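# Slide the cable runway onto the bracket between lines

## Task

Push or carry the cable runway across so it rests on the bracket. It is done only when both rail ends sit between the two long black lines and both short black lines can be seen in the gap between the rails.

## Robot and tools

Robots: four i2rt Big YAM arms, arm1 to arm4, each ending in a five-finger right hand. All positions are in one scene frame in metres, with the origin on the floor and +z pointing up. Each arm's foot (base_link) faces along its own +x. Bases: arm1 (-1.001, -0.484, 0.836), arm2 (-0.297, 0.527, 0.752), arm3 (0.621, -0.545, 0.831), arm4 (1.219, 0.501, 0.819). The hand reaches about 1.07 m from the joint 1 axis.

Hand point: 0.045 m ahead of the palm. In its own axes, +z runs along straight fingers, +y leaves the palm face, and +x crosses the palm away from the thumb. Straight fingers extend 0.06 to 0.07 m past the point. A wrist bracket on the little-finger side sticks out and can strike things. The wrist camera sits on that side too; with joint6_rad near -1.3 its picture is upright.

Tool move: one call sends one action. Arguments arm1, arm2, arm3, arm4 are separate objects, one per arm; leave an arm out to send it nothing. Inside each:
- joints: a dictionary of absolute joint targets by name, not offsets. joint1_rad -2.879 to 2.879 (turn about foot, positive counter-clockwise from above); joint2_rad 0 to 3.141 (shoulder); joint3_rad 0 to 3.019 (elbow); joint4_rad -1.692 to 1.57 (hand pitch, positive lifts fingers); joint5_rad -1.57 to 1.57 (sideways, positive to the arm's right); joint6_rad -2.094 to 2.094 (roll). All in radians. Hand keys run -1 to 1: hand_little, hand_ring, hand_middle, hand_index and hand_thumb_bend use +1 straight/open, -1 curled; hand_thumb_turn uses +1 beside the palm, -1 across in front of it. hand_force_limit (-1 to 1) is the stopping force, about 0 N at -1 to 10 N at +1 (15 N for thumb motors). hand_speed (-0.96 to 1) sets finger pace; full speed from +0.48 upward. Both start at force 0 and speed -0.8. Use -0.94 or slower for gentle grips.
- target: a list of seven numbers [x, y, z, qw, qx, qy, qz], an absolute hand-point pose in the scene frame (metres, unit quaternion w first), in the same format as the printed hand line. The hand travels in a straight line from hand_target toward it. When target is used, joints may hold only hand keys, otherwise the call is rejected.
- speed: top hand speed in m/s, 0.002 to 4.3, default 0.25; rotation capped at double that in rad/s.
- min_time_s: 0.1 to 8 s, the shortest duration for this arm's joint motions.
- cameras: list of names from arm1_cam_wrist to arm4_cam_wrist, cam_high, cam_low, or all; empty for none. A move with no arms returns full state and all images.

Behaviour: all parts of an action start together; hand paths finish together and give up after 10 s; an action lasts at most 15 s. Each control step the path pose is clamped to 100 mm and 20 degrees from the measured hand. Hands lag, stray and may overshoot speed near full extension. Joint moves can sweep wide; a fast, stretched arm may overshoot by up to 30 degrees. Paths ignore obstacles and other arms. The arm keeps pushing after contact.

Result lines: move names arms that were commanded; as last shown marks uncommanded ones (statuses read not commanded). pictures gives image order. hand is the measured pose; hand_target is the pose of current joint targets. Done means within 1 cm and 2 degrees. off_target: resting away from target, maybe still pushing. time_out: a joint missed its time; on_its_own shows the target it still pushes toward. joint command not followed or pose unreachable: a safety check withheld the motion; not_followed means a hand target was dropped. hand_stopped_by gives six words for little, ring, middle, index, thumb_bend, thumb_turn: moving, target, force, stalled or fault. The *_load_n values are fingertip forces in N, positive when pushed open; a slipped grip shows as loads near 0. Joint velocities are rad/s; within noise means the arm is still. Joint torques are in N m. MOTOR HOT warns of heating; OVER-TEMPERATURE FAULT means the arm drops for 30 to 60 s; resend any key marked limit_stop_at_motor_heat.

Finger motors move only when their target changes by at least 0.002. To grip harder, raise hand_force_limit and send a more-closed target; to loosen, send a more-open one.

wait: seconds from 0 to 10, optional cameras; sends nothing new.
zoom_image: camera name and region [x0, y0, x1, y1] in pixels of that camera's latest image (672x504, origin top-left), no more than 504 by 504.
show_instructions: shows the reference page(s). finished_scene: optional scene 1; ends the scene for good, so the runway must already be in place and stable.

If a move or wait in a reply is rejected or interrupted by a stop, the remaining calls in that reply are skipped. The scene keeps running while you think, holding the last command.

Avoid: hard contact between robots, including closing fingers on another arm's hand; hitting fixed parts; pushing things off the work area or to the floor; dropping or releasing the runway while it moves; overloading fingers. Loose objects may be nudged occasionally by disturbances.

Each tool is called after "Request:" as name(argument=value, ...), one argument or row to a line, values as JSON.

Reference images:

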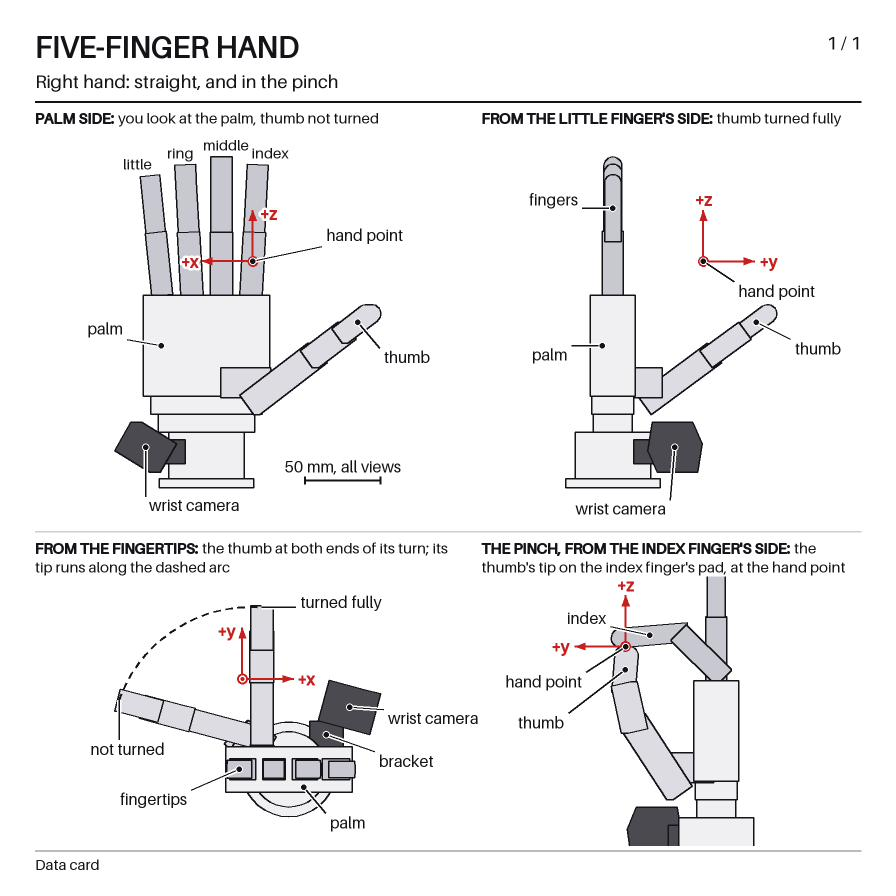

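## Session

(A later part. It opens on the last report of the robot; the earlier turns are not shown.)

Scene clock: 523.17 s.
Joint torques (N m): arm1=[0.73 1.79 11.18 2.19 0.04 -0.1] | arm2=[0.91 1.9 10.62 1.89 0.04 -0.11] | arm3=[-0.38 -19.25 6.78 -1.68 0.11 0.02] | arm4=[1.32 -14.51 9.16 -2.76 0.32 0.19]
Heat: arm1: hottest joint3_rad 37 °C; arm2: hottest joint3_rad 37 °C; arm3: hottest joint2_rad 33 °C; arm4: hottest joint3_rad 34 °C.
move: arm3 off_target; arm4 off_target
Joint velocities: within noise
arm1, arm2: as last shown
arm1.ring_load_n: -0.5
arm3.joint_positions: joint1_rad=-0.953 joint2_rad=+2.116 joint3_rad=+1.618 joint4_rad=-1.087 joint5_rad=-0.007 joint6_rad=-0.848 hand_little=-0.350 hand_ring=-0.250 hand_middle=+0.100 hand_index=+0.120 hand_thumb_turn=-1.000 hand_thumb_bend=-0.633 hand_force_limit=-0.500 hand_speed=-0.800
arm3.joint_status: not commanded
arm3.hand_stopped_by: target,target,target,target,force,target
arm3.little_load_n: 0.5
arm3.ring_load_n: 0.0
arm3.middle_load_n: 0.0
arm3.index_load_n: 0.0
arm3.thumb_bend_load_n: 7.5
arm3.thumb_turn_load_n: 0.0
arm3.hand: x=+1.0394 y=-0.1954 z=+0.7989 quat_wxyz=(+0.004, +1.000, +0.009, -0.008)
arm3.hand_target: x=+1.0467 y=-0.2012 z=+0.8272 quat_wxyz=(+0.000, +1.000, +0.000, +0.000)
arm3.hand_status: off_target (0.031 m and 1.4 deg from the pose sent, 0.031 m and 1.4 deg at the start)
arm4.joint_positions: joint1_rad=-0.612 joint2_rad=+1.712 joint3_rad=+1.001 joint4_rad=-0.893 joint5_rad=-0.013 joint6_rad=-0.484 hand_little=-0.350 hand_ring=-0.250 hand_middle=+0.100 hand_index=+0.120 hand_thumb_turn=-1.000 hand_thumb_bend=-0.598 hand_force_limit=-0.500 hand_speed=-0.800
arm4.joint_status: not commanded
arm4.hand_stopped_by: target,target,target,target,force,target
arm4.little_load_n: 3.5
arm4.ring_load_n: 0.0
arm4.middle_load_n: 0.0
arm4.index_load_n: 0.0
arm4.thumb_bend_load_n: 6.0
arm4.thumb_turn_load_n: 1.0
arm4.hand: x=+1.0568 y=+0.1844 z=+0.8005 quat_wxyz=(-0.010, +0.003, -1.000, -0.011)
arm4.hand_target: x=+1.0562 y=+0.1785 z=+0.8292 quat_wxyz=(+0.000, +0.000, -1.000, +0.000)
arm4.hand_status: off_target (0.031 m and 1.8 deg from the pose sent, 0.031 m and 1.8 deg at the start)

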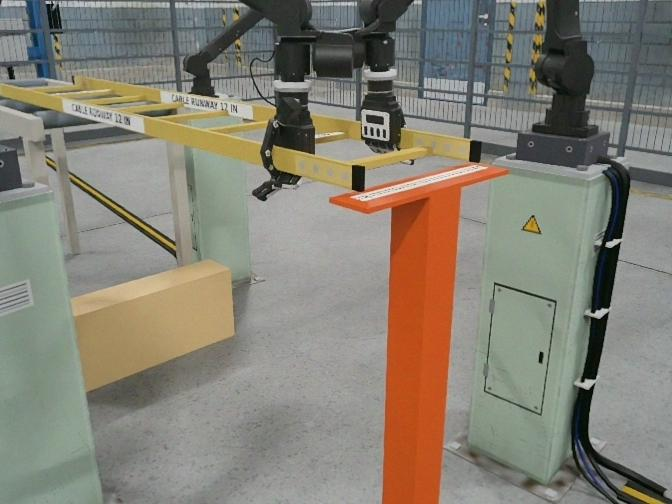

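Request:
move(
  arm3={"target": [1.047, -0.199, 0.812, 0, -1, 0, 0], "speed": 0.05},
  arm4={"target": [1.0565, 0.180, 0.815, 0, 0, -1, 0], "speed": 0.05},
  cameras=["cam_low"],
)

Request:
zoom_image(
  camera="cam_low",
  region=[345, 185, 380, 210],
)

Request:
zoom_image(
  camera="cam_low",
  region=[460, 155, 495, 180],
)

Scene clock: 524.83 s.
Joint torques (N m): arm1=[1.03 1.49 11.33 2.25 0.04 -0.1] | arm2=[0.26 0.91 10.59 1.96 0.04 -0.09] | arm3=[-0.73 -18.08 6.31 -0.57 0.11 0.05] | arm4=[1.26 -13.22 7.6 -1.33 0.32 0.18]
Heat: arm1: hottest joint3_rad 37 °C; arm2: hottest joint3_rad 37 °C; arm3: hottest joint2_rad 33 °C; arm4: hottest joint3_rad 34 °C.
move: arm3 off_target; arm4 off_target
Joint velocities: within noise
arm1, arm2: as last shown
arm1.ring_load_n: 0.0
arm3.joint_positions: joint1_rad=-0.953 joint2_rad=+2.120 joint3_rad=+1.618 joint4_rad=-1.083 joint5_rad=-0.007 joint6_rad=-0.848 hand_little=-0.350 hand_ring=-0.250 hand_middle=+0.100 hand_index=+0.120 hand_thumb_turn=-1.000 hand_thumb_bend=-0.633 hand_force_limit=-0.500 hand_speed=-0.800
arm3.joint_status: not commanded
arm3.hand_stopped_by: target,target,target,target,force,target
arm3.little_load_n: 0.0
arm3.ring_load_n: 0.0
arm3.middle_load_n: 0.0
arm3.index_load_n: 0.0
arm3.thumb_bend_load_n: 7.0
arm3.thumb_turn_load_n: 0.0
arm3.hand: x=+1.0397 y=-0.1951 z=+0.7963 quat_wxyz=(+0.004, +1.000, +0.009, -0.008)
arm3.hand_target: x=+1.0469 y=-0.1991 z=+0.8117 quat_wxyz=(+0.000, +1.000, +0.000, +0.000)
arm3.hand_status: off_target (0.018 m and 1.4 deg from the pose sent, 0.016 m and 1.4 deg at the start)
arm4.joint_positions: joint1_rad=-0.612 joint2_rad=+1.716 joint3_rad=+0.998 joint4_rad=-0.883 joint5_rad=-0.013 joint6_rad=-0.484 hand_little=-0.350 hand_ring=-0.250 hand_middle=+0.100 hand_index=+0.120 hand_thumb_turn=-1.000 hand_thumb_bend=-0.598 hand_force_limit=-0.500 hand_speed=-0.800
arm4.joint_status: not commanded
arm4.hand_stopped_by: target,target,target,target,force,target
arm4.little_load_n: 2.5
arm4.ring_load_n: 0.0
arm4.middle_load_n: 0.0
arm4.index_load_n: 0.0
arm4.thumb_bend_load_n: 6.5
arm4.thumb_turn_load_n: 1.0
arm4.hand: x=+1.0566 y=+0.1841 z=+0.7979 quat_wxyz=(-0.010, +0.003, -1.000, -0.010)
arm4.hand_target: x=+1.0566 y=+0.1802 z=+0.8144 quat_wxyz=(+0.000, +0.000, -1.000, +0.000)
arm4.hand_status: off_target (0.018 m and 1.6 deg from the pose sent, 0.015 m and 1.8 deg at the start)

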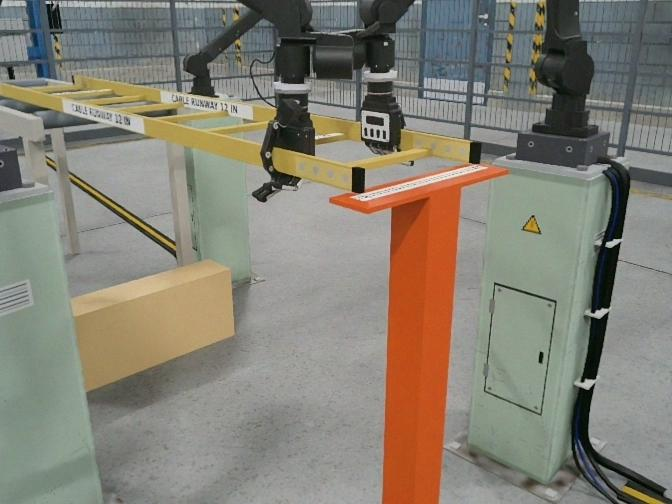

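Scaled by 14.400 from the camera's image (finer frame: 960x720).

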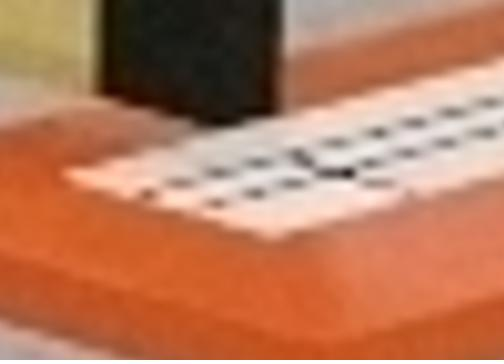

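Scaled by 14.400 from the camera's image (finer frame: 960x720).

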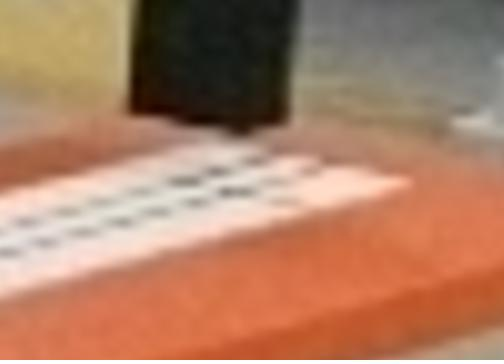

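Request:
move(
  arm3={"target": [1.047, -0.199, 0.802, 0, -1, 0, 0], "speed": 0.05},
  arm4={"target": [1.058, 0.179, 0.805, 0, 0, -1, 0], "speed": 0.05},
  cameras=["cam_low"],
)

Request:
zoom_image(
  camera="cam_low",
  region=[345, 185, 380, 210],
)

Request:
zoom_image(
  camera="cam_low",
  region=[460, 155, 495, 180],
)

Scene clock: 527.13 s.
Joint torques (N m): arm1=[0.73 1.79 11.22 2.25 0.03 -0.1] | arm2=[0.32 1.49 10.51 1.99 0.04 -0.13] | arm3=[-0.91 -17.44 5.75 -0.02 0.11 0.06] | arm4=[1.38 -12.57 7.25 -0.77 0.3 0.22]
Heat: arm1: hottest joint3_rad 37 °C; arm2: hottest joint3_rad 37 °C; arm3: hottest joint2_rad 33 °C; arm4: hottest joint3_rad 34 °C.
move: arm3 off_target; arm4 off_target
Joint velocities: within noise
arm1.joint_positions: joint1_rad=-0.179 joint2_rad=+0.616 joint3_rad=+1.343 joint4_rad=-1.162 joint5_rad=+0.207 joint6_rad=-0.998 hand_little=+1.000 hand_ring=+1.000 hand_middle=+1.000 hand_index=+1.000 hand_thumb_turn=+1.000 hand_thumb_bend=+1.000 hand_force_limit=+0.000 hand_speed=-0.800
arm1.joint_status: not commanded
arm1.hand_stopped_by: target,target,target,target,target,target
arm1.little_load_n: 0.0
arm1.ring_load_n: 0.0
arm1.middle_load_n: 0.0
arm1.index_load_n: 0.0
arm1.thumb_bend_load_n: 0.0
arm1.thumb_turn_load_n: 0.0
arm1.hand: x=-0.8576 y=-0.2730 z=+1.3336 quat_wxyz=(-0.370, +0.808, +0.230, +0.397)
arm1.hand_target: x=-0.8580 y=-0.2742 z=+1.3434 quat_wxyz=(-0.378, +0.803, +0.227, +0.402)
arm1.hand_status: not commanded
arm2.joint_positions: joint1_rad=-0.281 joint2_rad=+0.626 joint3_rad=+1.356 joint4_rad=-1.179 joint5_rad=+0.124 joint6_rad=-1.343 hand_little=+1.000 hand_ring=+1.000 hand_middle=+1.000 hand_index=+1.000 hand_thumb_turn=+1.000 hand_thumb_bend=+1.000 hand_force_limit=+0.000 hand_speed=-0.800
arm2.joint_status: not commanded
arm2.hand_stopped_by: target,target,target,target,target,target
arm2.little_load_n: 0.0
arm2.ring_load_n: 0.0
arm2.middle_load_n: 0.0
arm2.index_load_n: 0.0
arm2.thumb_bend_load_n: 0.0
arm2.thumb_turn_load_n: 0.0
arm2.hand: x=-0.4598 y=+0.3157 z=+1.2610 quat_wxyz=(+0.436, +0.366, -0.763, +0.306)
arm2.hand_target: x=-0.4591 y=+0.3172 z=+1.2702 quat_wxyz=(+0.442, +0.363, -0.758, +0.312)
arm2.hand_status: not commanded
arm3.joint_positions: joint1_rad=-0.953 joint2_rad=+2.129 joint3_rad=+1.618 joint4_rad=-1.076 joint5_rad=-0.007 joint6_rad=-0.848 hand_little=-0.350 hand_ring=-0.250 hand_middle=+0.100 hand_index=+0.120 hand_thumb_turn=-1.000 hand_thumb_bend=-0.633 hand_force_limit=-0.500 hand_speed=-0.800
arm3.joint_status: not commanded
arm3.hand_stopped_by: target,target,target,target,force,target
arm3.little_load_n: 0.5
arm3.ring_load_n: 0.0
arm3.middle_load_n: 0.0
arm3.index_load_n: 0.0
arm3.thumb_bend_load_n: 6.0
arm3.thumb_turn_load_n: 0.5
arm3.hand: x=+1.0400 y=-0.1949 z=+0.7912 quat_wxyz=(+0.004, +1.000, +0.009, -0.009)
arm3.hand_target: x=+1.0469 y=-0.1991 z=+0.8018 quat_wxyz=(+0.000, +1.000, +0.000, +0.000)
arm3.hand_status: off_target (0.014 m and 1.5 deg from the pose sent, 0.010 m and 1.4 deg at the start)
arm4.joint_positions: joint1_rad=-0.609 joint2_rad=+1.724 joint3_rad=+0.993 joint4_rad=-0.869 joint5_rad=-0.013 joint6_rad=-0.484 hand_little=-0.350 hand_ring=-0.250 hand_middle=+0.100 hand_index=+0.120 hand_thumb_turn=-1.000 hand_thumb_bend=-0.597 hand_force_limit=-0.500 hand_speed=-0.800
arm4.joint_status: not commanded
arm4.hand_stopped_by: target,target,target,target,force,target
arm4.little_load_n: 1.5
arm4.ring_load_n: 0.0
arm4.middle_load_n: 0.5
arm4.index_load_n: 0.0
arm4.thumb_bend_load_n: 6.5
arm4.thumb_turn_load_n: 1.5
arm4.hand: x=+1.0576 y=+0.1840 z=+0.7928 quat_wxyz=(-0.010, +0.004, -1.000, -0.010)
arm4.hand_target: x=+1.0581 y=+0.1792 z=+0.8046 quat_wxyz=(+0.000, +0.000, -1.000, +0.000)
arm4.hand_status: off_target (0.013 m and 1.7 deg from the pose sent, 0.009 m and 1.6 deg at the start)

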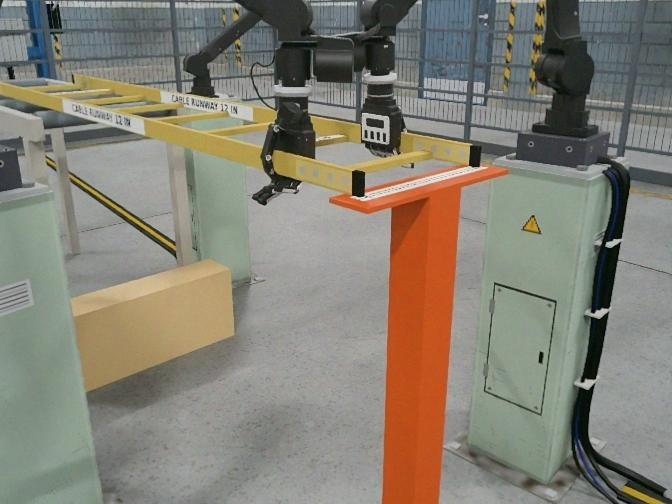

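Scaled by 14.400 from the camera's image (finer frame: 960x720).

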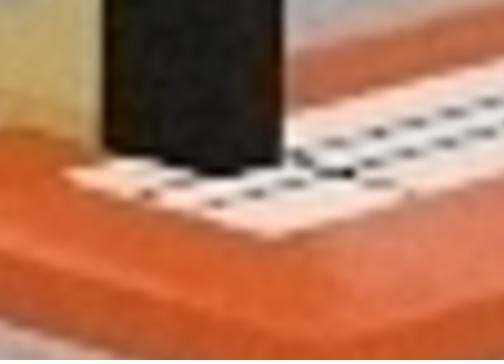

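Scaled by 14.400 from the camera's image (finer frame: 960x720).

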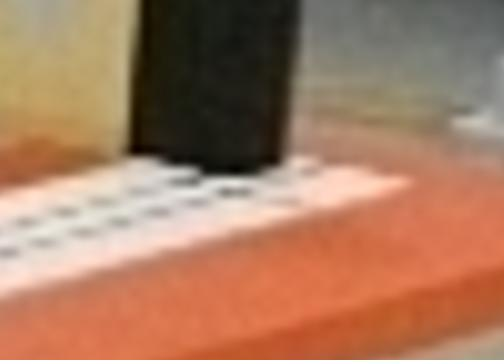

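Request:
move(
  arm3={"target": [1.0425, -0.1955, 0.797, 0, -1, 0, 0], "speed": 0.05},
  arm4={"target": [1.058, 0.183, 0.798, 0, 0, -1, 0], "speed": 0.05},
)

Request:
move(
  arm4={"joints": {"hand_speed": -0.6, "hand_thumb_bend": 1, "hand_little": 1, "hand_ring": 1, "hand_middle": 1, "hand_index": 1}},
  cameras=["cam_low"],
)

Request:
zoom_image(
  camera="cam_low",
  region=[345, 185, 380, 210],
)

Request:
zoom_image(
  camera="cam_low",
  region=[460, 155, 495, 180],
)

Request:
move(
  arm4={"target": [1.055, 0.182, 1.02, 0, 0, -1, 0], "speed": 0.3},
)

Request:
move(
  arm4={"target": [1.19, 0.04, 0.99, 0, 0.7071, 0.7071, 0], "speed": 0.35, "joints": {"hand_speed": 0.3, "hand_thumb_turn": 1}},
  cameras=["arm4_cam_wrist"],
)

Request:
zoom_image(
  camera="arm4_cam_wrist",
  region=[390, 95, 450, 140],
)

Request:
zoom_image(
  camera="arm4_cam_wrist",
  region=[308, 312, 343, 338],
)

Scene clock: 531.00 s.
Joint torques (N m): arm1=[0.79 1.55 11.28 2.33 0.04 -0.1] | arm2=[-0.38 1.67 10.5 1.98 -0.01 -0.12] | arm3=[0.38 -17.55 5.27 0.29 0.1 0.15] | arm4=[1.03 -12.04 6.23 -0.13 0.25 0.16]
Heat: arm1: hottest joint3_rad 37 °C; arm2: hottest joint3_rad 37 °C; arm3: hottest joint2_rad 33 °C; arm4: hottest joint2_rad 33 °C.
move: arm3 done; arm4 done
Joint velocities: within noise
arm1, arm2: as last shown
arm3.joint_positions: joint1_rad=-0.953 joint2_rad=+2.129 joint3_rad=+1.616 joint4_rad=-1.071 joint5_rad=-0.007 joint6_rad=-0.847 hand_little=-0.350 hand_ring=-0.250 hand_middle=+0.100 hand_index=+0.120 hand_thumb_turn=-1.000 hand_thumb_bend=-0.633 hand_force_limit=-0.500 hand_speed=-0.800
arm3.joint_status: not commanded
arm3.hand_stopped_by: target,target,target,target,force,target
arm3.little_load_n: 0.0
arm3.ring_load_n: 0.0
arm3.middle_load_n: 0.0
arm3.index_load_n: 0.0
arm3.thumb_bend_load_n: 5.0
arm3.thumb_turn_load_n: 0.5
arm3.hand: x=+1.0401 y=-0.1947 z=+0.7903 quat_wxyz=(+0.004, +1.000, +0.008, -0.008)
arm3.hand_target: x=+1.0425 y=-0.1956 z=+0.7969 quat_wxyz=(+0.000, +1.000, +0.000, +0.000)
arm3.hand_status: done (0.007 m and 1.4 deg from the pose sent, 0.006 m and 1.5 deg at the start)
arm4.joint_positions: joint1_rad=-0.609 joint2_rad=+1.724 joint3_rad=+0.988 joint4_rad=-0.861 joint5_rad=-0.011 joint6_rad=-0.482 hand_little=-0.350 hand_ring=-0.250 hand_middle=+0.100 hand_index=+0.120 hand_thumb_turn=-1.000 hand_thumb_bend=-0.597 hand_force_limit=-0.500 hand_speed=-0.800
arm4.joint_status: not commanded
arm4.hand_stopped_by: target,target,target,target,force,target
arm4.little_load_n: 0.5
arm4.ring_load_n: 0.0
arm4.middle_load_n: 0.5
arm4.index_load_n: 0.0
arm4.thumb_bend_load_n: 5.5
arm4.thumb_turn_load_n: 1.0
arm4.hand: x=+1.0576 y=+0.1845 z=+0.7914 quat_wxyz=(-0.008, +0.003, -1.000, -0.009)
arm4.hand_target: x=+1.0581 y=+0.1831 z=+0.7978 quat_wxyz=(+0.000, +0.000, -1.000, +0.000)
arm4.hand_status: done (0.007 m and 1.4 deg from the pose sent, 0.005 m and 1.6 deg at the start)
pictures: none

Scene clock: 534.30 s.
Joint torques (N m): arm1=[0.91 1.44 11.21 2.24 0.05 -0.11] | arm2=[0.44 1.2 10.76 2.02 0.04 -0.12] | arm3=[0.26 -17.55 5.34 0.32 0.11 0.15] | arm4=[1.08 -11.11 6.32 -0.13 0.14 0.13]
Heat: arm1: hottest joint3_rad 37 °C; arm2: hottest joint3_rad 37 °C; arm3: hottest joint2_rad 33 °C; arm4: hottest joint2_rad 33 °C.
move: arm4 done
Joint velocities: within noise
arm1, arm2, arm3: as last shown
arm4.joint_positions: joint1_rad=-0.609 joint2_rad=+1.712 joint3_rad=+0.988 joint4_rad=-0.861 joint5_rad=-0.008 joint6_rad=-0.479 hand_little=+1.000 hand_ring=+1.000 hand_middle=+1.000 hand_index=+1.000 hand_thumb_turn=-1.000 hand_thumb_bend=+1.000 hand_force_limit=-0.500 hand_speed=-0.600
arm4.joint_status: all done
arm4.hand_stopped_by: target,target,target,target,target,target
arm4.little_load_n: 0.0
arm4.ring_load_n: 0.0
arm4.middle_load_n: 0.0
arm4.index_load_n: 0.5
arm4.thumb_bend_load_n: 0.0
arm4.thumb_turn_load_n: 0.0
arm4.hand: x=+1.0564 y=+0.1830 z=+0.7954 quat_wxyz=(-0.004, +0.002, -1.000, -0.004)
arm4.hand_target: x=+1.0581 y=+0.1831 z=+0.7979 quat_wxyz=(+0.000, +0.000, -1.000, +0.000)
arm4.hand_status: not commanded

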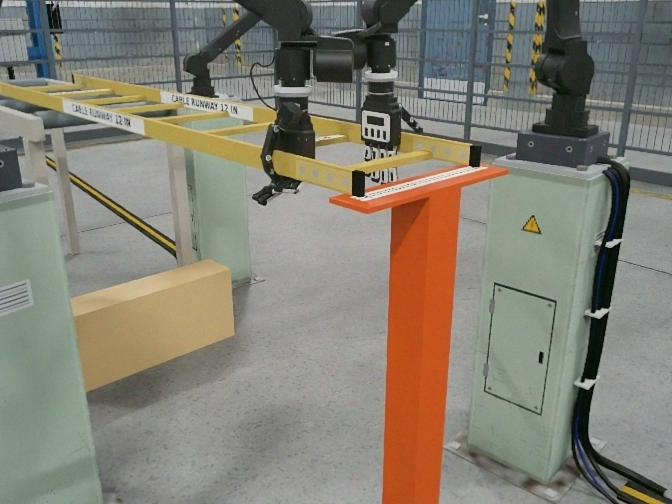

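Scaled by 14.400 from the camera's image (finer frame: 960x720).

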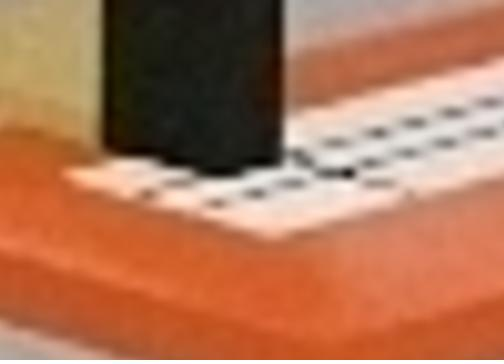

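Scaled by 14.400 from the camera's image (finer frame: 960x720).

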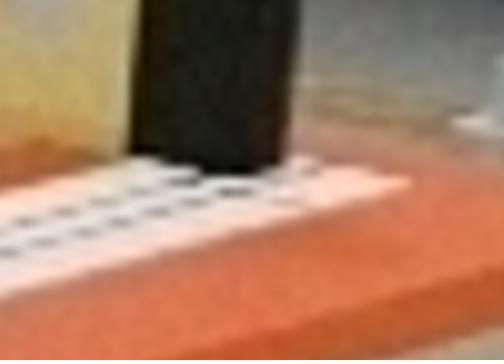

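Scene clock: 535.80 s.
Joint torques (N m): arm1=[0.85 1.79 11.19 2.24 0.04 -0.11] | arm2=[0.38 0.91 10.69 2.24 0.04 -0.1] | arm3=[0.26 -17.55 5.52 0.2 0.08 0.16] | arm4=[0.21 -8.47 13.26 -0.91 0.1 -0.03]
Heat: arm1: hottest joint3_rad 37 °C; arm2: hottest joint3_rad 37 °C; arm3: hottest joint2_rad 33 °C; arm4: hottest joint2_rad 33 °C.
move: arm4 off_target
Joint velocities: within noise
arm1, arm2, arm3: as last shown
arm4.joint_positions: joint1_rad=-0.606 joint2_rad=+1.456 joint3_rad=+1.295 joint4_rad=-1.441 joint5_rad=-0.007 joint6_rad=-0.470 hand_little=+1.000 hand_ring=+1.000 hand_middle=+1.000 hand_index=+1.000 hand_thumb_turn=-1.000 hand_thumb_bend=+1.000 hand_force_limit=-0.500 hand_speed=-0.600
arm4.joint_status: not commanded
arm4.hand_stopped_by: target,target,target,target,target,target
arm4.little_load_n: 0.0
arm4.ring_load_n: 0.0
arm4.middle_load_n: -0.5
arm4.index_load_n: 0.0
arm4.thumb_bend_load_n: 0.0
arm4.thumb_turn_load_n: 0.0
arm4.hand: x=+1.0636 y=+0.1913 z=+1.0069 quat_wxyz=(-0.007, -0.001, -1.000, -0.012)
arm4.hand_target: x=+1.0552 y=+0.1824 z=+1.0199 quat_wxyz=(+0.000, +0.000, -1.000, +0.000)
arm4.hand_status: off_target (0.018 m and 1.6 deg from the pose sent, 0.225 m and 0.7 deg at the start)
pictures: none

Scene clock: 539.10 s.
Joint torques (N m): arm1=[1.32 1.85 11.29 2.28 0.03 -0.11] | arm2=[0.32 1.55 10.62 2.06 0.06 -0.15] | arm3=[0.26 -17.55 5.38 0.42 0.09 0.17] | arm4=[1.14 -8.59 10.67 0.21 0.05 0.16]
Heat: arm1: hottest joint3_rad 37 °C; arm2: hottest joint3_rad 37 °C; arm3: hottest joint2_rad 34 °C; arm4: hottest joint3_rad 34 °C.
move: arm4 done
Joint velocities: within noise
arm1, arm2, arm3: as last shown
arm2.little_load_n: 0.5
arm4.joint_positions: joint1_rad=-0.348 joint2_rad=+1.494 joint3_rad=+1.295 joint4_rad=-1.390 joint5_rad=-0.008 joint6_rad=+1.351 hand_little=+1.000 hand_ring=+1.000 hand_middle=+1.000 hand_index=+1.000 hand_thumb_turn=+1.000 hand_thumb_bend=+1.000 hand_force_limit=-0.500 hand_speed=+0.300
arm4.joint_status: all done
arm4.hand_stopped_by: target,target,target,target,target,target
arm4.little_load_n: 0.0
arm4.ring_load_n: 0.0
arm4.middle_load_n: 0.0
arm4.index_load_n: 0.0
arm4.thumb_bend_load_n: 0.0
arm4.thumb_turn_load_n: 0.0
arm4.hand: x=+1.1905 y=+0.0500 z=+0.9887 quat_wxyz=(+0.003, -0.705, -0.709, -0.008)
arm4.hand_target: x=+1.1900 y=+0.0402 z=+0.9901 quat_wxyz=(+0.000, -0.707, -0.707, +0.000)
arm4.hand_status: done (0.010 m and 1.0 deg from the pose sent, 0.198 m and 89.9 deg at the start)
arm4_cam_wrist: T_world_to_cam=[[0.94598, 0.32421, 0.0038, -1.14801], [0.28527, -0.83781, 0.4655, -0.75784], [0.1541, -0.43927, -0.88504, 0.83433]] pos_world=[1.17361, 0.10376, 1.09555]

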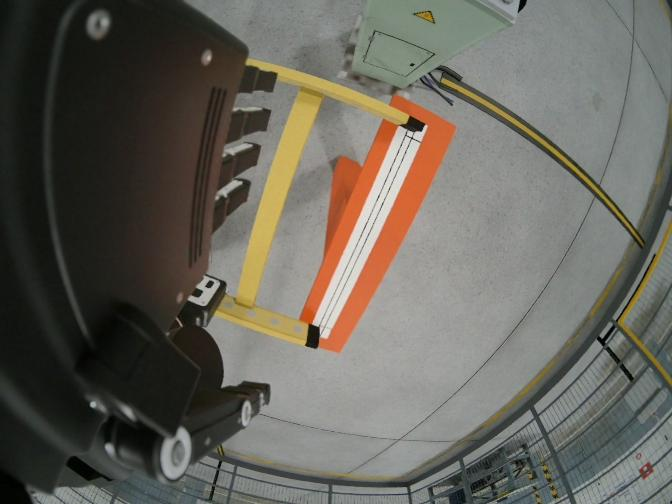

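Scaled by 8.400 from the camera's image (finer frame: 960x720).

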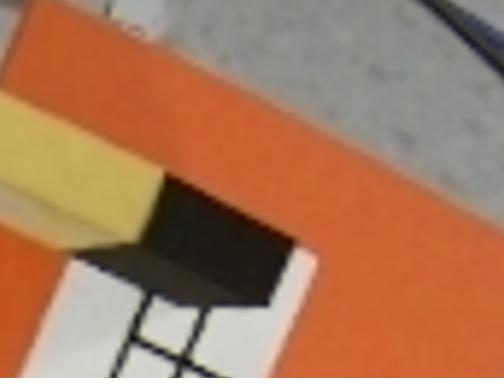

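Scaled by 14.400 from the camera's image (finer frame: 960x720).

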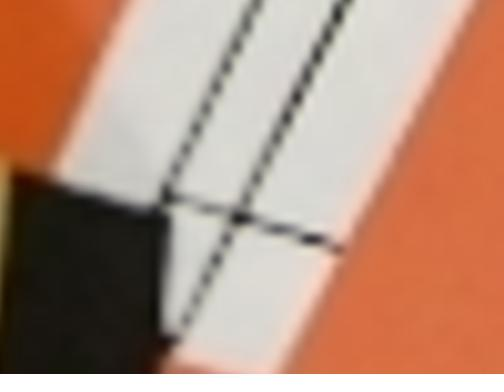

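Request:
move(
  arm4={"target": [1.057, 0.181, 1.02, 0, 0, -1, 0], "speed": 0.35},
)

Request:
move(
  arm4={"target": [1.057, 0.1855, 0.9, 0, 0, -1, 0], "speed": 0.25, "joints": {"hand_thumb_turn": -1}},
)

Request:
move(
  arm4={"target": [1.0555, 0.187, 0.787, 0, 0, -1, 0], "speed": 0.1},
)

Request:
move(
  arm4={"joints": {"hand_speed": -0.6, "hand_little": -0.35, "hand_ring": -0.25, "hand_middle": 0.10, "hand_index": 0.12}},
)

Request:
move(
  arm4={"joints": {"hand_speed": -0.8, "hand_thumb_bend": -0.8}},
  cameras=["cam_low"],
)

Request:
zoom_image(
  camera="cam_low",
  region=[345, 185, 380, 210],
)

Request:
zoom_image(
  camera="cam_low",
  region=[460, 155, 495, 180],
)

Scene clock: 550.00 s.
Joint torques (N m): arm1=[0.79 1.55 11.26 2.22 0.04 -0.1] | arm2=[0.15 1.67 10.63 1.98 -0.02 -0.14] | arm3=[0.21 -17.55 5.29 0.24 0.13 0.15] | arm4=[0.09 -9.82 13.16 -0.94 -0.09 -0.06]
Heat: arm1: hottest joint3_rad 38 °C; arm2: hottest joint3_rad 37 °C; arm3: hottest joint2_rad 34 °C; arm4: hottest joint3_rad 35 °C.
move: arm4 off_target
Joint velocities: within noise
arm1, arm2, arm3: as last shown
arm2.little_load_n: 0.0
arm4.joint_positions: joint1_rad=-0.599 joint2_rad=+1.471 joint3_rad=+1.295 joint4_rad=-1.441 joint5_rad=-0.002 joint6_rad=-0.461 hand_little=+1.000 hand_ring=+1.000 hand_middle=+1.000 hand_index=+1.000 hand_thumb_turn=+1.000 hand_thumb_bend=+1.000 hand_force_limit=-0.500 hand_speed=+0.300
arm4.joint_status: not commanded
arm4.hand_stopped_by: target,target,target,target,target,target
arm4.little_load_n: 0.0
arm4.ring_load_n: 0.0
arm4.middle_load_n: 0.0
arm4.index_load_n: 0.0
arm4.thumb_bend_load_n: 0.0
arm4.thumb_turn_load_n: 0.0
arm4.hand: x=+1.0650 y=+0.1896 z=+1.0020 quat_wxyz=(-0.008, -0.002, -1.000, -0.020)
arm4.hand_target: x=+1.0574 y=+0.1816 z=+1.0199 quat_wxyz=(+0.000, +0.000, -1.000, +0.000)
arm4.hand_status: off_target (0.022 m and 2.5 deg from the pose sent, 0.190 m and 89.6 deg at the start)
pictures: none

Scene clock: 551.27 s.
Joint torques (N m): arm1=[0.62 1.67 11.17 2.25 0.04 -0.1] | arm2=[-0.09 1.61 10.55 2.18 0.01 -0.16] | arm3=[0.09 -17.32 5.3 0.24 0.11 0.16] | arm4=[0.03 -9.41 8.23 0.25 0 -0.07]
Heat: arm1: hottest joint3_rad 38 °C; arm2: hottest joint3_rad 37 °C; arm3: hottest joint2_rad 34 °C; arm4: hottest joint3_rad 35 °C.
move: arm4 done
Joint velocities: within noise
arm1, arm2, arm3: as last shown
arm1.ring_load_n: -0.5
arm2.middle_load_n: 0.5
arm4.joint_positions: joint1_rad=-0.602 joint2_rad=+1.540 joint3_rad=+1.103 joint4_rad=-1.147 joint5_rad=-0.004 joint6_rad=-0.465 hand_little=+1.000 hand_ring=+1.000 hand_middle=+1.000 hand_index=+1.000 hand_thumb_turn=-1.000 hand_thumb_bend=+1.000 hand_force_limit=-0.500 hand_speed=+0.300
arm4.joint_status: all done
arm4.hand_stopped_by: target,target,target,target,target,target
arm4.little_load_n: 0.0
arm4.ring_load_n: 0.0
arm4.middle_load_n: 0.0
arm4.index_load_n: 0.0
arm4.thumb_bend_load_n: 0.0
arm4.thumb_turn_load_n: 0.0
arm4.hand: x=+1.0613 y=+0.1857 z=+0.9016 quat_wxyz=(-0.002, -0.001, -1.000, -0.005)
arm4.hand_target: x=+1.0570 y=+0.1854 z=+0.9001 quat_wxyz=(+0.000, +0.000, -1.000, +0.000)
arm4.hand_status: done (0.005 m and 0.6 deg from the pose sent, 0.102 m and 2.5 deg at the start)
pictures: none

Scene clock: 553.00 s.
Joint torques (N m): arm1=[0.91 1.55 11.17 2.26 0.04 -0.11] | arm2=[0.79 1.96 11.04 2.19 0.04 -0.11] | arm3=[0.38 -17.67 5.38 0.2 0.1 0.15] | arm4=[0.15 -9.64 6.22 0.18 0.1 -0.06]
Heat: arm1: hottest joint3_rad 38 °C; arm2: hottest joint3_rad 37 °C; arm3: hottest joint2_rad 34 °C; arm4: hottest joint3_rad 34 °C.
move: arm4 done
Joint velocities: within noise
arm1, arm2, arm3: as last shown
arm1.ring_load_n: 0.0
arm2.middle_load_n: 0.0
arm4.joint_positions: joint1_rad=-0.606 joint2_rad=+1.708 joint3_rad=+0.973 joint4_rad=-0.835 joint5_rad=-0.007 joint6_rad=-0.469 hand_little=+1.000 hand_ring=+1.000 hand_middle=+1.000 hand_index=+1.000 hand_thumb_turn=-1.000 hand_thumb_bend=+1.000 hand_force_limit=-0.500 hand_speed=+0.300
arm4.joint_status: not commanded
arm4.hand_stopped_by: target,target,target,target,target,target
arm4.little_load_n: 0.0
arm4.ring_load_n: 0.0
arm4.middle_load_n: 0.0
arm4.index_load_n: 0.0
arm4.thumb_bend_load_n: 0.0
arm4.thumb_turn_load_n: 0.0
arm4.hand: x=+1.0580 y=+0.1826 z=+0.7917 quat_wxyz=(+0.000, -0.002, -1.000, +0.002)
arm4.hand_target: x=+1.0555 y=+0.1869 z=+0.7871 quat_wxyz=(+0.000, +0.000, -1.000, +0.000)
arm4.hand_status: done (0.007 m and 0.3 deg from the pose sent, 0.115 m and 0.6 deg at the start)
pictures: none

Scene clock: 554.70 s.
Joint torques (N m): arm1=[0.73 1.44 11.28 2.25 0.04 -0.1] | arm2=[-0.26 2.2 10.67 2.15 0.01 -0.08] | arm3=[-0.09 -17.55 5.3 0.24 0.09 0.16] | arm4=[0.09 -9.88 6.19 -0.02 0.15 -0.02]
Heat: arm1: hottest joint3_rad 38 °C; arm2: hottest joint3_rad 37 °C; arm3: hottest joint2_rad 34 °C; arm4: hottest joint3_rad 34 °C.
move: arm4 done
Joint velocities: within noise
arm1.joint_positions: joint1_rad=-0.179 joint2_rad=+0.616 joint3_rad=+1.343 joint4_rad=-1.162 joint5_rad=+0.207 joint6_rad=-0.998 hand_little=+1.000 hand_ring=+1.000 hand_middle=+1.000 hand_index=+1.000 hand_thumb_turn=+1.000 hand_thumb_bend=+1.000 hand_force_limit=+0.000 hand_speed=-0.800
arm1.joint_status: not commanded
arm1.hand_stopped_by: target,target,target,target,target,target
arm1.little_load_n: 0.0
arm1.ring_load_n: 0.0
arm1.middle_load_n: 0.0
arm1.index_load_n: 0.0
arm1.thumb_bend_load_n: 0.0
arm1.thumb_turn_load_n: 0.0
arm1.hand: x=-0.8576 y=-0.2730 z=+1.3336 quat_wxyz=(-0.370, +0.808, +0.230, +0.397)
arm1.hand_target: x=-0.8580 y=-0.2742 z=+1.3434 quat_wxyz=(-0.378, +0.803, +0.227, +0.402)
arm1.hand_status: not commanded
arm2.joint_positions: joint1_rad=-0.281 joint2_rad=+0.626 joint3_rad=+1.356 joint4_rad=-1.179 joint5_rad=+0.124 joint6_rad=-1.343 hand_little=+1.000 hand_ring=+1.000 hand_middle=+1.000 hand_index=+1.000 hand_thumb_turn=+1.000 hand_thumb_bend=+1.000 hand_force_limit=+0.000 hand_speed=-0.800
arm2.joint_status: not commanded
arm2.hand_stopped_by: target,target,target,target,target,target
arm2.little_load_n: 0.0
arm2.ring_load_n: 0.0
arm2.middle_load_n: 0.0
arm2.index_load_n: 0.5
arm2.thumb_bend_load_n: 0.0
arm2.thumb_turn_load_n: 0.0
arm2.hand: x=-0.4598 y=+0.3157 z=+1.2610 quat_wxyz=(+0.436, +0.366, -0.763, +0.306)
arm2.hand_target: x=-0.4591 y=+0.3172 z=+1.2702 quat_wxyz=(+0.442, +0.363, -0.758, +0.312)
arm2.hand_status: not commanded
arm3: as last shown
arm4.joint_positions: joint1_rad=-0.606 joint2_rad=+1.710 joint3_rad=+0.973 joint4_rad=-0.830 joint5_rad=-0.009 joint6_rad=-0.471 hand_little=-0.350 hand_ring=-0.250 hand_middle=+0.100 hand_index=+0.120 hand_thumb_turn=-1.000 hand_thumb_bend=+1.000 hand_force_limit=-0.500 hand_speed=-0.600
arm4.joint_status: all done
arm4.hand_stopped_by: target,target,target,target,target,target
arm4.little_load_n: 0.5
arm4.ring_load_n: 0.0
arm4.middle_load_n: 0.0
arm4.index_load_n: 0.0
arm4.thumb_bend_load_n: 0.0
arm4.thumb_turn_load_n: 0.0
arm4.hand: x=+1.0576 y=+0.1817 z=+0.7907 quat_wxyz=(+0.000, +0.000, -1.000, +0.004)
arm4.hand_target: x=+1.0555 y=+0.1869 z=+0.7871 quat_wxyz=(+0.000, +0.000, -1.000, +0.000)
arm4.hand_status: not commanded
pictures: none

Scene clock: 561.23 s.
Joint torques (N m): arm1=[0.97 1.61 11.25 2.3 0.03 -0.1] | arm2=[0.62 1.67 10.56 2.1 -0.01 -0.14] | arm3=[0.21 -17.32 5.33 0.36 0.1 0.15] | arm4=[0.09 -9.99 6.34 -0.02 0.13 0.01]
Heat: arm1: hottest joint3_rad 38 °C; arm2: hottest joint3_rad 37 °C; arm3: hottest joint2_rad 34 °C; arm4: hottest joint3_rad 34 °C.
move: arm4 off_target
Joint velocities: within noise
arm1, arm2: as last shown
arm2.index_load_n: 0.0
arm3.joint_positions: joint1_rad=-0.953 joint2_rad=+2.129 joint3_rad=+1.616 joint4_rad=-1.071 joint5_rad=-0.007 joint6_rad=-0.847 hand_little=-0.350 hand_ring=-0.250 hand_middle=+0.100 hand_index=+0.120 hand_thumb_turn=-1.000 hand_thumb_bend=-0.633 hand_force_limit=-0.500 hand_speed=-0.800
arm3.joint_status: not commanded
arm3.hand_stopped_by: target,target,target,target,force,target
arm3.little_load_n: 0.5
arm3.ring_load_n: 0.0
arm3.middle_load_n: 0.0
arm3.index_load_n: 0.0
arm3.thumb_bend_load_n: 5.0
arm3.thumb_turn_load_n: 0.5
arm3.hand: x=+1.0401 y=-0.1947 z=+0.7903 quat_wxyz=(+0.004, +1.000, +0.008, -0.008)
arm3.hand_target: x=+1.0425 y=-0.1956 z=+0.7969 quat_wxyz=(+0.000, +1.000, +0.000, +0.000)
arm3.hand_status: not commanded
arm4.joint_positions: joint1_rad=-0.606 joint2_rad=+1.711 joint3_rad=+0.971 joint4_rad=-0.830 joint5_rad=-0.008 joint6_rad=-0.477 hand_little=-0.350 hand_ring=-0.250 hand_middle=+0.100 hand_index=+0.120 hand_thumb_turn=-1.000 hand_thumb_bend=-0.599 hand_force_limit=-0.500 hand_speed=-0.800
arm4.joint_status: hand_thumb_bend off_target (ended at -0.599, target -0.800); the others done
arm4.hand_stopped_by: target,target,target,target,force,target
arm4.little_load_n: 0.5
arm4.ring_load_n: 0.0
arm4.middle_load_n: 0.0
arm4.index_load_n: 0.0
arm4.thumb_bend_load_n: 4.5
arm4.thumb_turn_load_n: 1.0
arm4.hand: x=+1.0578 y=+0.1831 z=+0.7898 quat_wxyz=(-0.001, +0.002, -1.000, +0.002)
arm4.hand_target: x=+1.0555 y=+0.1869 z=+0.7872 quat_wxyz=(+0.000, +0.000, -1.000, +0.000)
arm4.hand_status: not commanded

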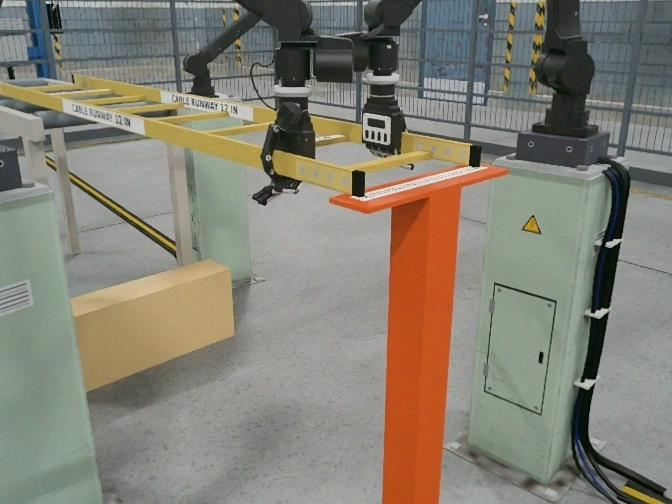

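Scaled by 14.400 from the camera's image (finer frame: 960x720).

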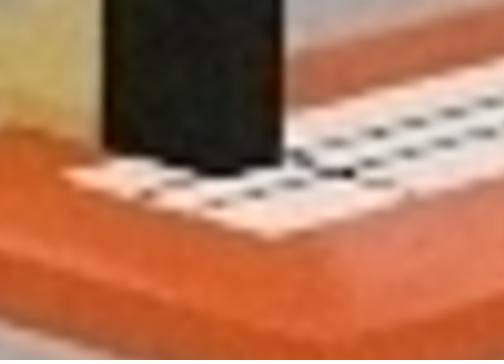

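Scaled by 14.400 from the camera's image (finer frame: 960x720).

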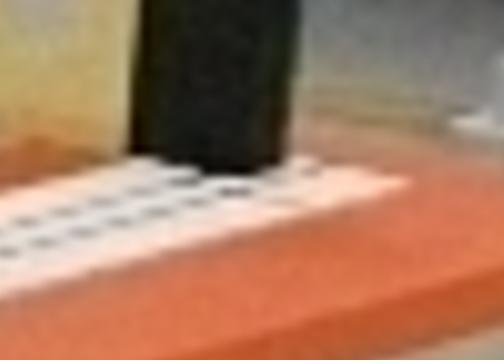

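Request:
move(
  arm3={"target": [1.045, -0.201, 0.84, 0, -1, 0, 0], "speed": 0.04},
  arm4={"target": [1.058, 0.178, 0.843, 0, 0, -1, 0], "speed": 0.04},
  cameras=["cam_low"],
)

Request:
zoom_image(
  camera="cam_low",
  region=[345, 175, 380, 200],
)

Request:
zoom_image(
  camera="cam_low",
  region=[460, 145, 495, 170],
)

Scene clock: 566.00 s.
Joint torques (N m): arm1=[1.03 1.61 11.17 2.26 0.03 -0.12] | arm2=[-0.44 1.79 10.51 1.96 0.03 -0.11] | arm3=[-0.5 -20.31 7.24 -2.86 0.12 0.03] | arm4=[1.2 -15.27 10.84 -4.49 0.23 0.16]
Heat: arm1: hottest joint3_rad 38 °C; arm2: hottest joint3_rad 37 °C; arm3: hottest joint2_rad 34 °C; arm4: hottest joint2_rad 33 °C.
move: arm3 off_target; arm4 off_target
Joint velocities: within noise
arm1, arm2: as last shown
arm3.joint_positions: joint1_rad=-0.953 joint2_rad=+2.114 joint3_rad=+1.616 joint4_rad=-1.082 joint5_rad=-0.007 joint6_rad=-0.847 hand_little=-0.350 hand_ring=-0.250 hand_middle=+0.100 hand_index=+0.120 hand_thumb_turn=-1.000 hand_thumb_bend=-0.633 hand_force_limit=-0.500 hand_speed=-0.800
arm3.joint_status: not commanded
arm3.hand_stopped_by: target,target,target,target,force,target
arm3.little_load_n: 0.5
arm3.ring_load_n: 0.0
arm3.middle_load_n: 0.0
arm3.index_load_n: 0.0
arm3.thumb_bend_load_n: 7.0
arm3.thumb_turn_load_n: 0.0
arm3.hand: x=+1.0397 y=-0.1950 z=+0.7986 quat_wxyz=(+0.002, +1.000, +0.008, -0.006)
arm3.hand_target: x=+1.0447 y=-0.2011 z=+0.8382 quat_wxyz=(+0.000, +1.000, +0.000, +0.000)
arm3.hand_status: off_target (0.042 m and 1.2 deg from the pose sent, 0.050 m and 1.4 deg at the start)
arm4.joint_positions: joint1_rad=-0.606 joint2_rad=+1.704 joint3_rad=+0.990 joint4_rad=-0.880 joint5_rad=-0.011 joint6_rad=-0.477 hand_little=-0.350 hand_ring=-0.250 hand_middle=+0.100 hand_index=+0.120 hand_thumb_turn=-1.000 hand_thumb_bend=-0.598 hand_force_limit=-0.500 hand_speed=-0.800
arm4.joint_status: not commanded
arm4.hand_stopped_by: target,target,target,target,force,target
arm4.little_load_n: 3.0
arm4.ring_load_n: 0.0
arm4.middle_load_n: 0.0
arm4.index_load_n: 0.0
arm4.thumb_bend_load_n: 6.0
arm4.thumb_turn_load_n: 1.0
arm4.hand: x=+1.0595 y=+0.1850 z=+0.7996 quat_wxyz=(-0.008, +0.002, -1.000, -0.008)
arm4.hand_target: x=+1.0583 y=+0.1788 z=+0.8396 quat_wxyz=(+0.000, +0.000, -1.000, +0.001)
arm4.hand_status: off_target (0.044 m and 1.3 deg from the pose sent, 0.053 m and 0.4 deg at the start)

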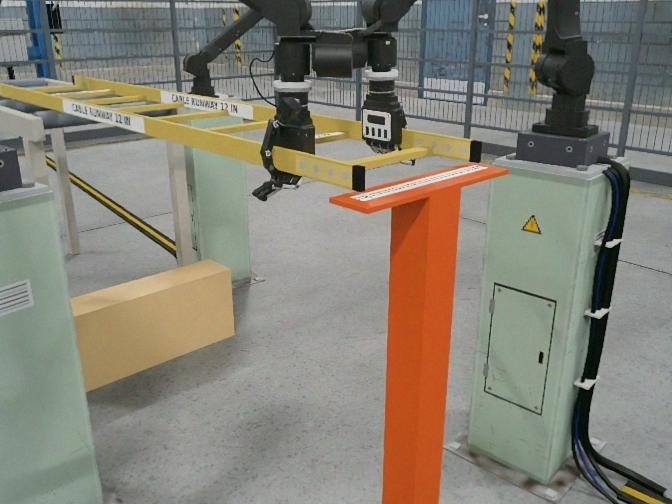

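Scaled by 14.400 from the camera's image (finer frame: 960x720).

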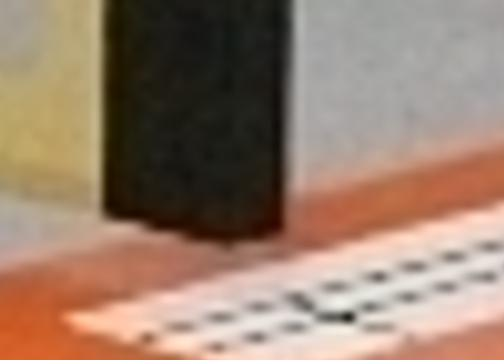

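Scaled by 14.400 from the camera's image (finer frame: 960x720).

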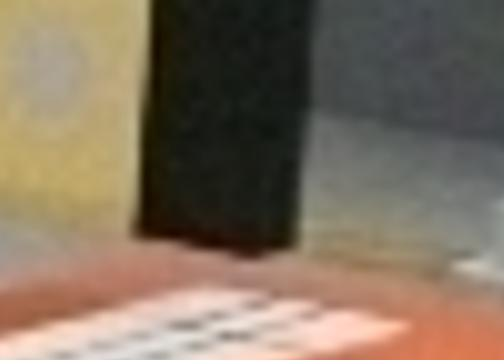

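Request:
move(
  arm3={"target": [1.053, -0.205, 0.84, 0, -1, 0, 0], "speed": 0.05},
  arm4={"target": [1.056, 0.174, 0.843, 0, 0, -1, 0], "speed": 0.05},
  cameras=["cam_low"],
)

Request:
zoom_image(
  camera="cam_low",
  region=[345, 175, 380, 200],
)

Request:
zoom_image(
  camera="cam_low",
  region=[460, 145, 495, 170],
)

Scene clock: 568.83 s.
Joint torques (N m): arm1=[0.73 1.85 11.22 2.29 0.07 -0.1] | arm2=[0.32 1.55 10.71 2.03 0 -0.14] | arm3=[-1.44 -20.01 8.03 -3.04 0.12 -0.1] | arm4=[1.2 -14.62 11.84 -4.63 0.23 0.16]
Heat: arm1: hottest joint3_rad 38 °C; arm2: hottest joint3_rad 37 °C; arm3: hottest joint2_rad 34 °C; arm4: hottest joint2_rad 33 °C.
move: arm3 off_target; arm4 off_target
Joint velocities: within noise
arm1, arm2: as last shown
arm3.joint_positions: joint1_rad=-0.953 joint2_rad=+2.114 joint3_rad=+1.616 joint4_rad=-1.082 joint5_rad=-0.007 joint6_rad=-0.847 hand_little=-0.350 hand_ring=-0.250 hand_middle=+0.100 hand_index=+0.120 hand_thumb_turn=-1.000 hand_thumb_bend=-0.633 hand_force_limit=-0.500 hand_speed=-0.800
arm3.joint_status: not commanded
arm3.hand_stopped_by: target,target,target,target,force,target
arm3.little_load_n: 0.0
arm3.ring_load_n: 0.0
arm3.middle_load_n: 0.0
arm3.index_load_n: 0.0
arm3.thumb_bend_load_n: 7.5
arm3.thumb_turn_load_n: 0.0
arm3.hand: x=+1.0397 y=-0.1950 z=+0.7986 quat_wxyz=(+0.002, +1.000, +0.008, -0.006)
arm3.hand_target: x=+1.0522 y=-0.2052 z=+0.8384 quat_wxyz=(+0.000, +1.000, +0.000, +0.001)
arm3.hand_status: off_target (0.045 m and 1.2 deg from the pose sent, 0.045 m and 1.2 deg at the start)
arm4.joint_positions: joint1_rad=-0.606 joint2_rad=+1.704 joint3_rad=+0.990 joint4_rad=-0.881 joint5_rad=-0.011 joint6_rad=-0.477 hand_little=-0.350 hand_ring=-0.250 hand_middle=+0.100 hand_index=+0.120 hand_thumb_turn=-1.000 hand_thumb_bend=-0.598 hand_force_limit=-0.500 hand_speed=-0.800
arm4.joint_status: not commanded
arm4.hand_stopped_by: target,target,target,target,force,target
arm4.little_load_n: 3.5
arm4.ring_load_n: 0.0
arm4.middle_load_n: 0.0
arm4.index_load_n: 0.0
arm4.thumb_bend_load_n: 6.0
arm4.thumb_turn_load_n: 1.0
arm4.hand: x=+1.0594 y=+0.1848 z=+0.7998 quat_wxyz=(-0.008, +0.002, -1.000, -0.008)
arm4.hand_target: x=+1.0565 y=+0.1750 z=+0.8400 quat_wxyz=(+0.000, +0.000, -1.000, +0.001)
arm4.hand_status: off_target (0.045 m and 1.3 deg from the pose sent, 0.045 m and 1.3 deg at the start)

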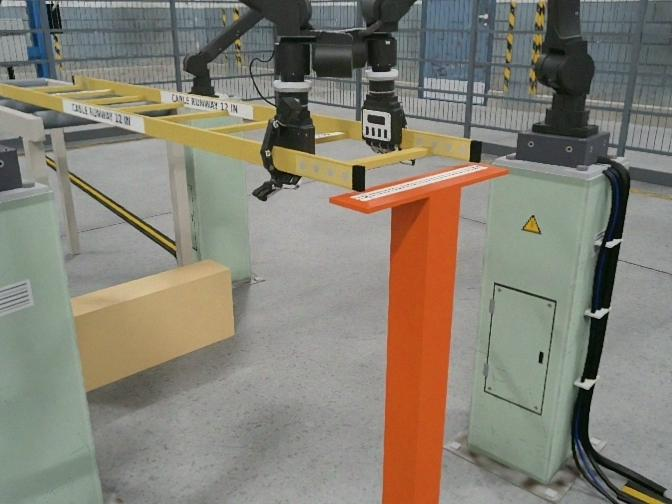

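Scaled by 14.400 from the camera's image (finer frame: 960x720).

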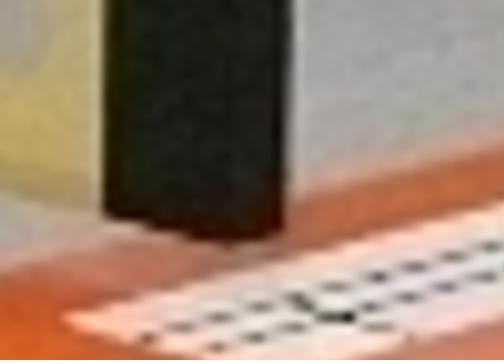

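Scaled by 14.400 from the camera's image (finer frame: 960x720).

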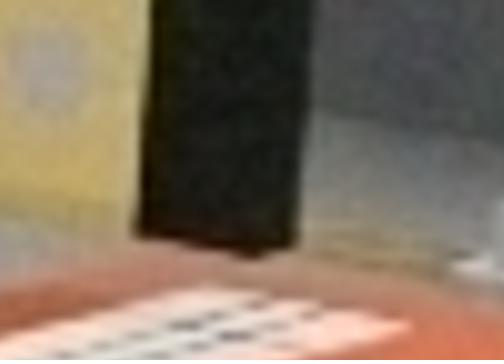

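Request:
move(
  arm3={"target": [1.055, -0.208, 0.84, 0, -1, 0, 0], "speed": 0.05},
  arm4={"target": [1.056, 0.171, 0.843, 0, 0, -1, 0], "speed": 0.05},
)

Request:
move(
  arm3={"target": [1.057, -0.210, 0.84, 0, -1, 0, 0], "speed": 0.05},
  arm4={"target": [1.056, 0.169, 0.843, 0, 0, -1, 0], "speed": 0.05},
  cameras=["cam_low"],
)

Request:
zoom_image(
  camera="cam_low",
  region=[345, 175, 380, 200],
)

Request:
zoom_image(
  camera="cam_low",
  region=[460, 145, 495, 170],
)

Scene clock: 570.67 s.
Joint torques (N m): arm1=[0.91 1.38 11.23 2.26 0.03 -0.1] | arm2=[0.15 1.85 10.48 2.15 0.05 -0.14] | arm3=[-1.96 -20.25 7.91 -3 0.1 -0.12] | arm4=[1.38 -14.27 12.37 -4.59 0.26 0.18]
Heat: arm1: hottest joint3_rad 38 °C; arm2: hottest joint3_rad 37 °C; arm3: hottest joint2_rad 34 °C; arm4: hottest joint2_rad 33 °C.
move: arm3 off_target; arm4 off_target
Joint velocities: within noise
arm1, arm2: as last shown
arm3.joint_positions: joint1_rad=-0.953 joint2_rad=+2.114 joint3_rad=+1.616 joint4_rad=-1.082 joint5_rad=-0.007 joint6_rad=-0.849 hand_little=-0.350 hand_ring=-0.250 hand_middle=+0.100 hand_index=+0.120 hand_thumb_turn=-1.000 hand_thumb_bend=-0.633 hand_force_limit=-0.500 hand_speed=-0.800
arm3.joint_status: not commanded
arm3.hand_stopped_by: target,target,target,target,force,target
arm3.little_load_n: 0.5
arm3.ring_load_n: 0.0
arm3.middle_load_n: 0.0
arm3.index_load_n: 0.0
arm3.thumb_bend_load_n: 7.0
arm3.thumb_turn_load_n: 0.5
arm3.hand: x=+1.0400 y=-0.1952 z=+0.7986 quat_wxyz=(+0.002, +1.000, +0.009, -0.006)
arm3.hand_target: x=+1.0541 y=-0.2082 z=+0.8383 quat_wxyz=(+0.000, +1.000, +0.000, +0.001)
arm3.hand_status: off_target (0.046 m and 1.3 deg from the pose sent, 0.046 m and 1.2 deg at the start)
arm4.joint_positions: joint1_rad=-0.605 joint2_rad=+1.705 joint3_rad=+0.993 joint4_rad=-0.885 joint5_rad=-0.012 joint6_rad=-0.477 hand_little=-0.350 hand_ring=-0.250 hand_middle=+0.100 hand_index=+0.120 hand_thumb_turn=-1.000 hand_thumb_bend=-0.598 hand_force_limit=-0.500 hand_speed=-0.800
arm4.joint_status: not commanded
arm4.hand_stopped_by: target,target,target,target,force,target
arm4.little_load_n: 4.0
arm4.ring_load_n: 0.0
arm4.middle_load_n: 0.0
arm4.index_load_n: 0.0
arm4.thumb_bend_load_n: 6.0
arm4.thumb_turn_load_n: 1.0
arm4.hand: x=+1.0599 y=+0.1845 z=+0.8002 quat_wxyz=(-0.009, +0.003, -1.000, -0.009)
arm4.hand_target: x=+1.0565 y=+0.1721 z=+0.8403 quat_wxyz=(+0.000, +0.000, -1.000, +0.001)
arm4.hand_status: off_target (0.045 m and 1.4 deg from the pose sent, 0.045 m and 1.3 deg at the start)
pictures: none

Scene clock: 571.63 s.
Joint torques (N m): arm1=[0.79 1.14 11.25 2.25 0.03 -0.1] | arm2=[0.09 1.03 10.55 2.13 -0.08 -0.14] | arm3=[-2.49 -20.66 8.06 -3.02 0.15 -0.19] | arm4=[1.32 -14.27 12.52 -4.44 0.26 0.21]
Heat: arm1: hottest joint3_rad 38 °C; arm2: hottest joint3_rad 37 °C; arm3: hottest joint2_rad 34 °C; arm4: hottest joint2_rad 33 °C.
move: arm3 off_target; arm4 off_target
Joint velocities: within noise
arm1, arm2: as last shown
arm1.index_load_n: -0.5
arm2.index_load_n: 0.5
arm3.joint_positions: joint1_rad=-0.953 joint2_rad=+2.114 joint3_rad=+1.616 joint4_rad=-1.082 joint5_rad=-0.008 joint6_rad=-0.849 hand_little=-0.350 hand_ring=-0.250 hand_middle=+0.100 hand_index=+0.120 hand_thumb_turn=-1.000 hand_thumb_bend=-0.633 hand_force_limit=-0.500 hand_speed=-0.800
arm3.joint_status: not commanded
arm3.hand_stopped_by: target,target,target,target,force,target
arm3.little_load_n: 0.0
arm3.ring_load_n: 0.0
arm3.middle_load_n: 0.0
arm3.index_load_n: 0.0
arm3.thumb_bend_load_n: 7.5
arm3.thumb_turn_load_n: 0.0
arm3.hand: x=+1.0399 y=-0.1952 z=+0.7986 quat_wxyz=(+0.002, +1.000, +0.009, -0.006)
arm3.hand_target: x=+1.0559 y=-0.2100 z=+0.8383 quat_wxyz=(+0.000, +1.000, +0.000, +0.001)
arm3.hand_status: off_target (0.047 m and 1.3 deg from the pose sent, 0.047 m and 1.3 deg at the start)
arm4.joint_positions: joint1_rad=-0.604 joint2_rad=+1.708 joint3_rad=+0.996 joint4_rad=-0.889 joint5_rad=-0.012 joint6_rad=-0.477 hand_little=-0.350 hand_ring=-0.250 hand_middle=+0.100 hand_index=+0.120 hand_thumb_turn=-1.000 hand_thumb_bend=-0.598 hand_force_limit=-0.500 hand_speed=-0.800
arm4.joint_status: not commanded
arm4.hand_stopped_by: target,target,target,target,force,target
arm4.little_load_n: 3.5
arm4.ring_load_n: 0.5
arm4.middle_load_n: 0.0
arm4.index_load_n: 0.0
arm4.thumb_bend_load_n: 6.5
arm4.thumb_turn_load_n: 1.0
arm4.hand: x=+1.0603 y=+0.1844 z=+0.8003 quat_wxyz=(-0.010, +0.004, -1.000, -0.011)
arm4.hand_target: x=+1.0565 y=+0.1704 z=+0.8403 quat_wxyz=(+0.000, +0.000, -1.000, +0.001)
arm4.hand_status: off_target (0.046 m and 1.7 deg from the pose sent, 0.046 m and 1.4 deg at the start)

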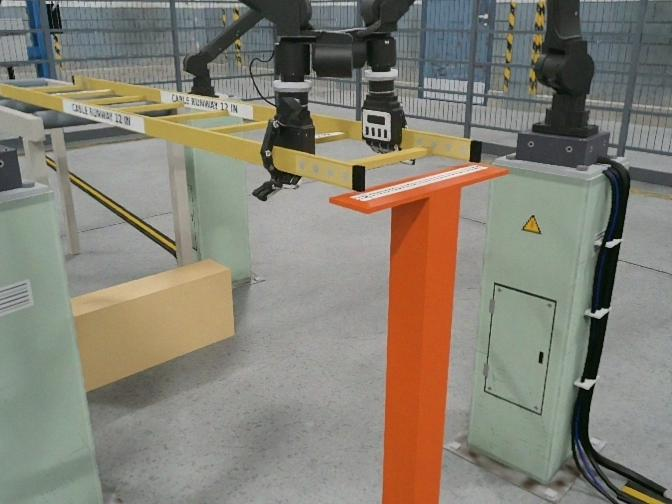

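Scaled by 14.400 from the camera's image (finer frame: 960x720).

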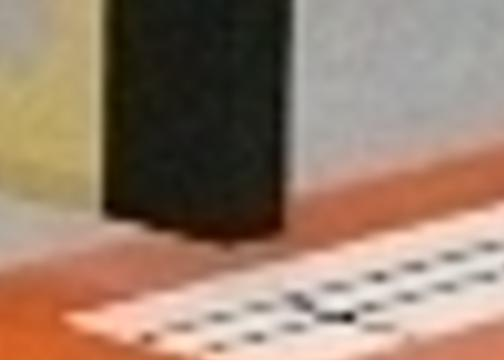

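Scaled by 14.400 from the camera's image (finer frame: 960x720).

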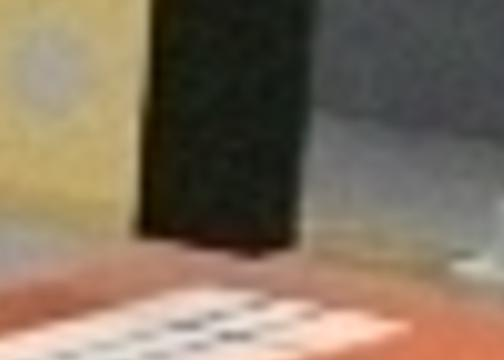

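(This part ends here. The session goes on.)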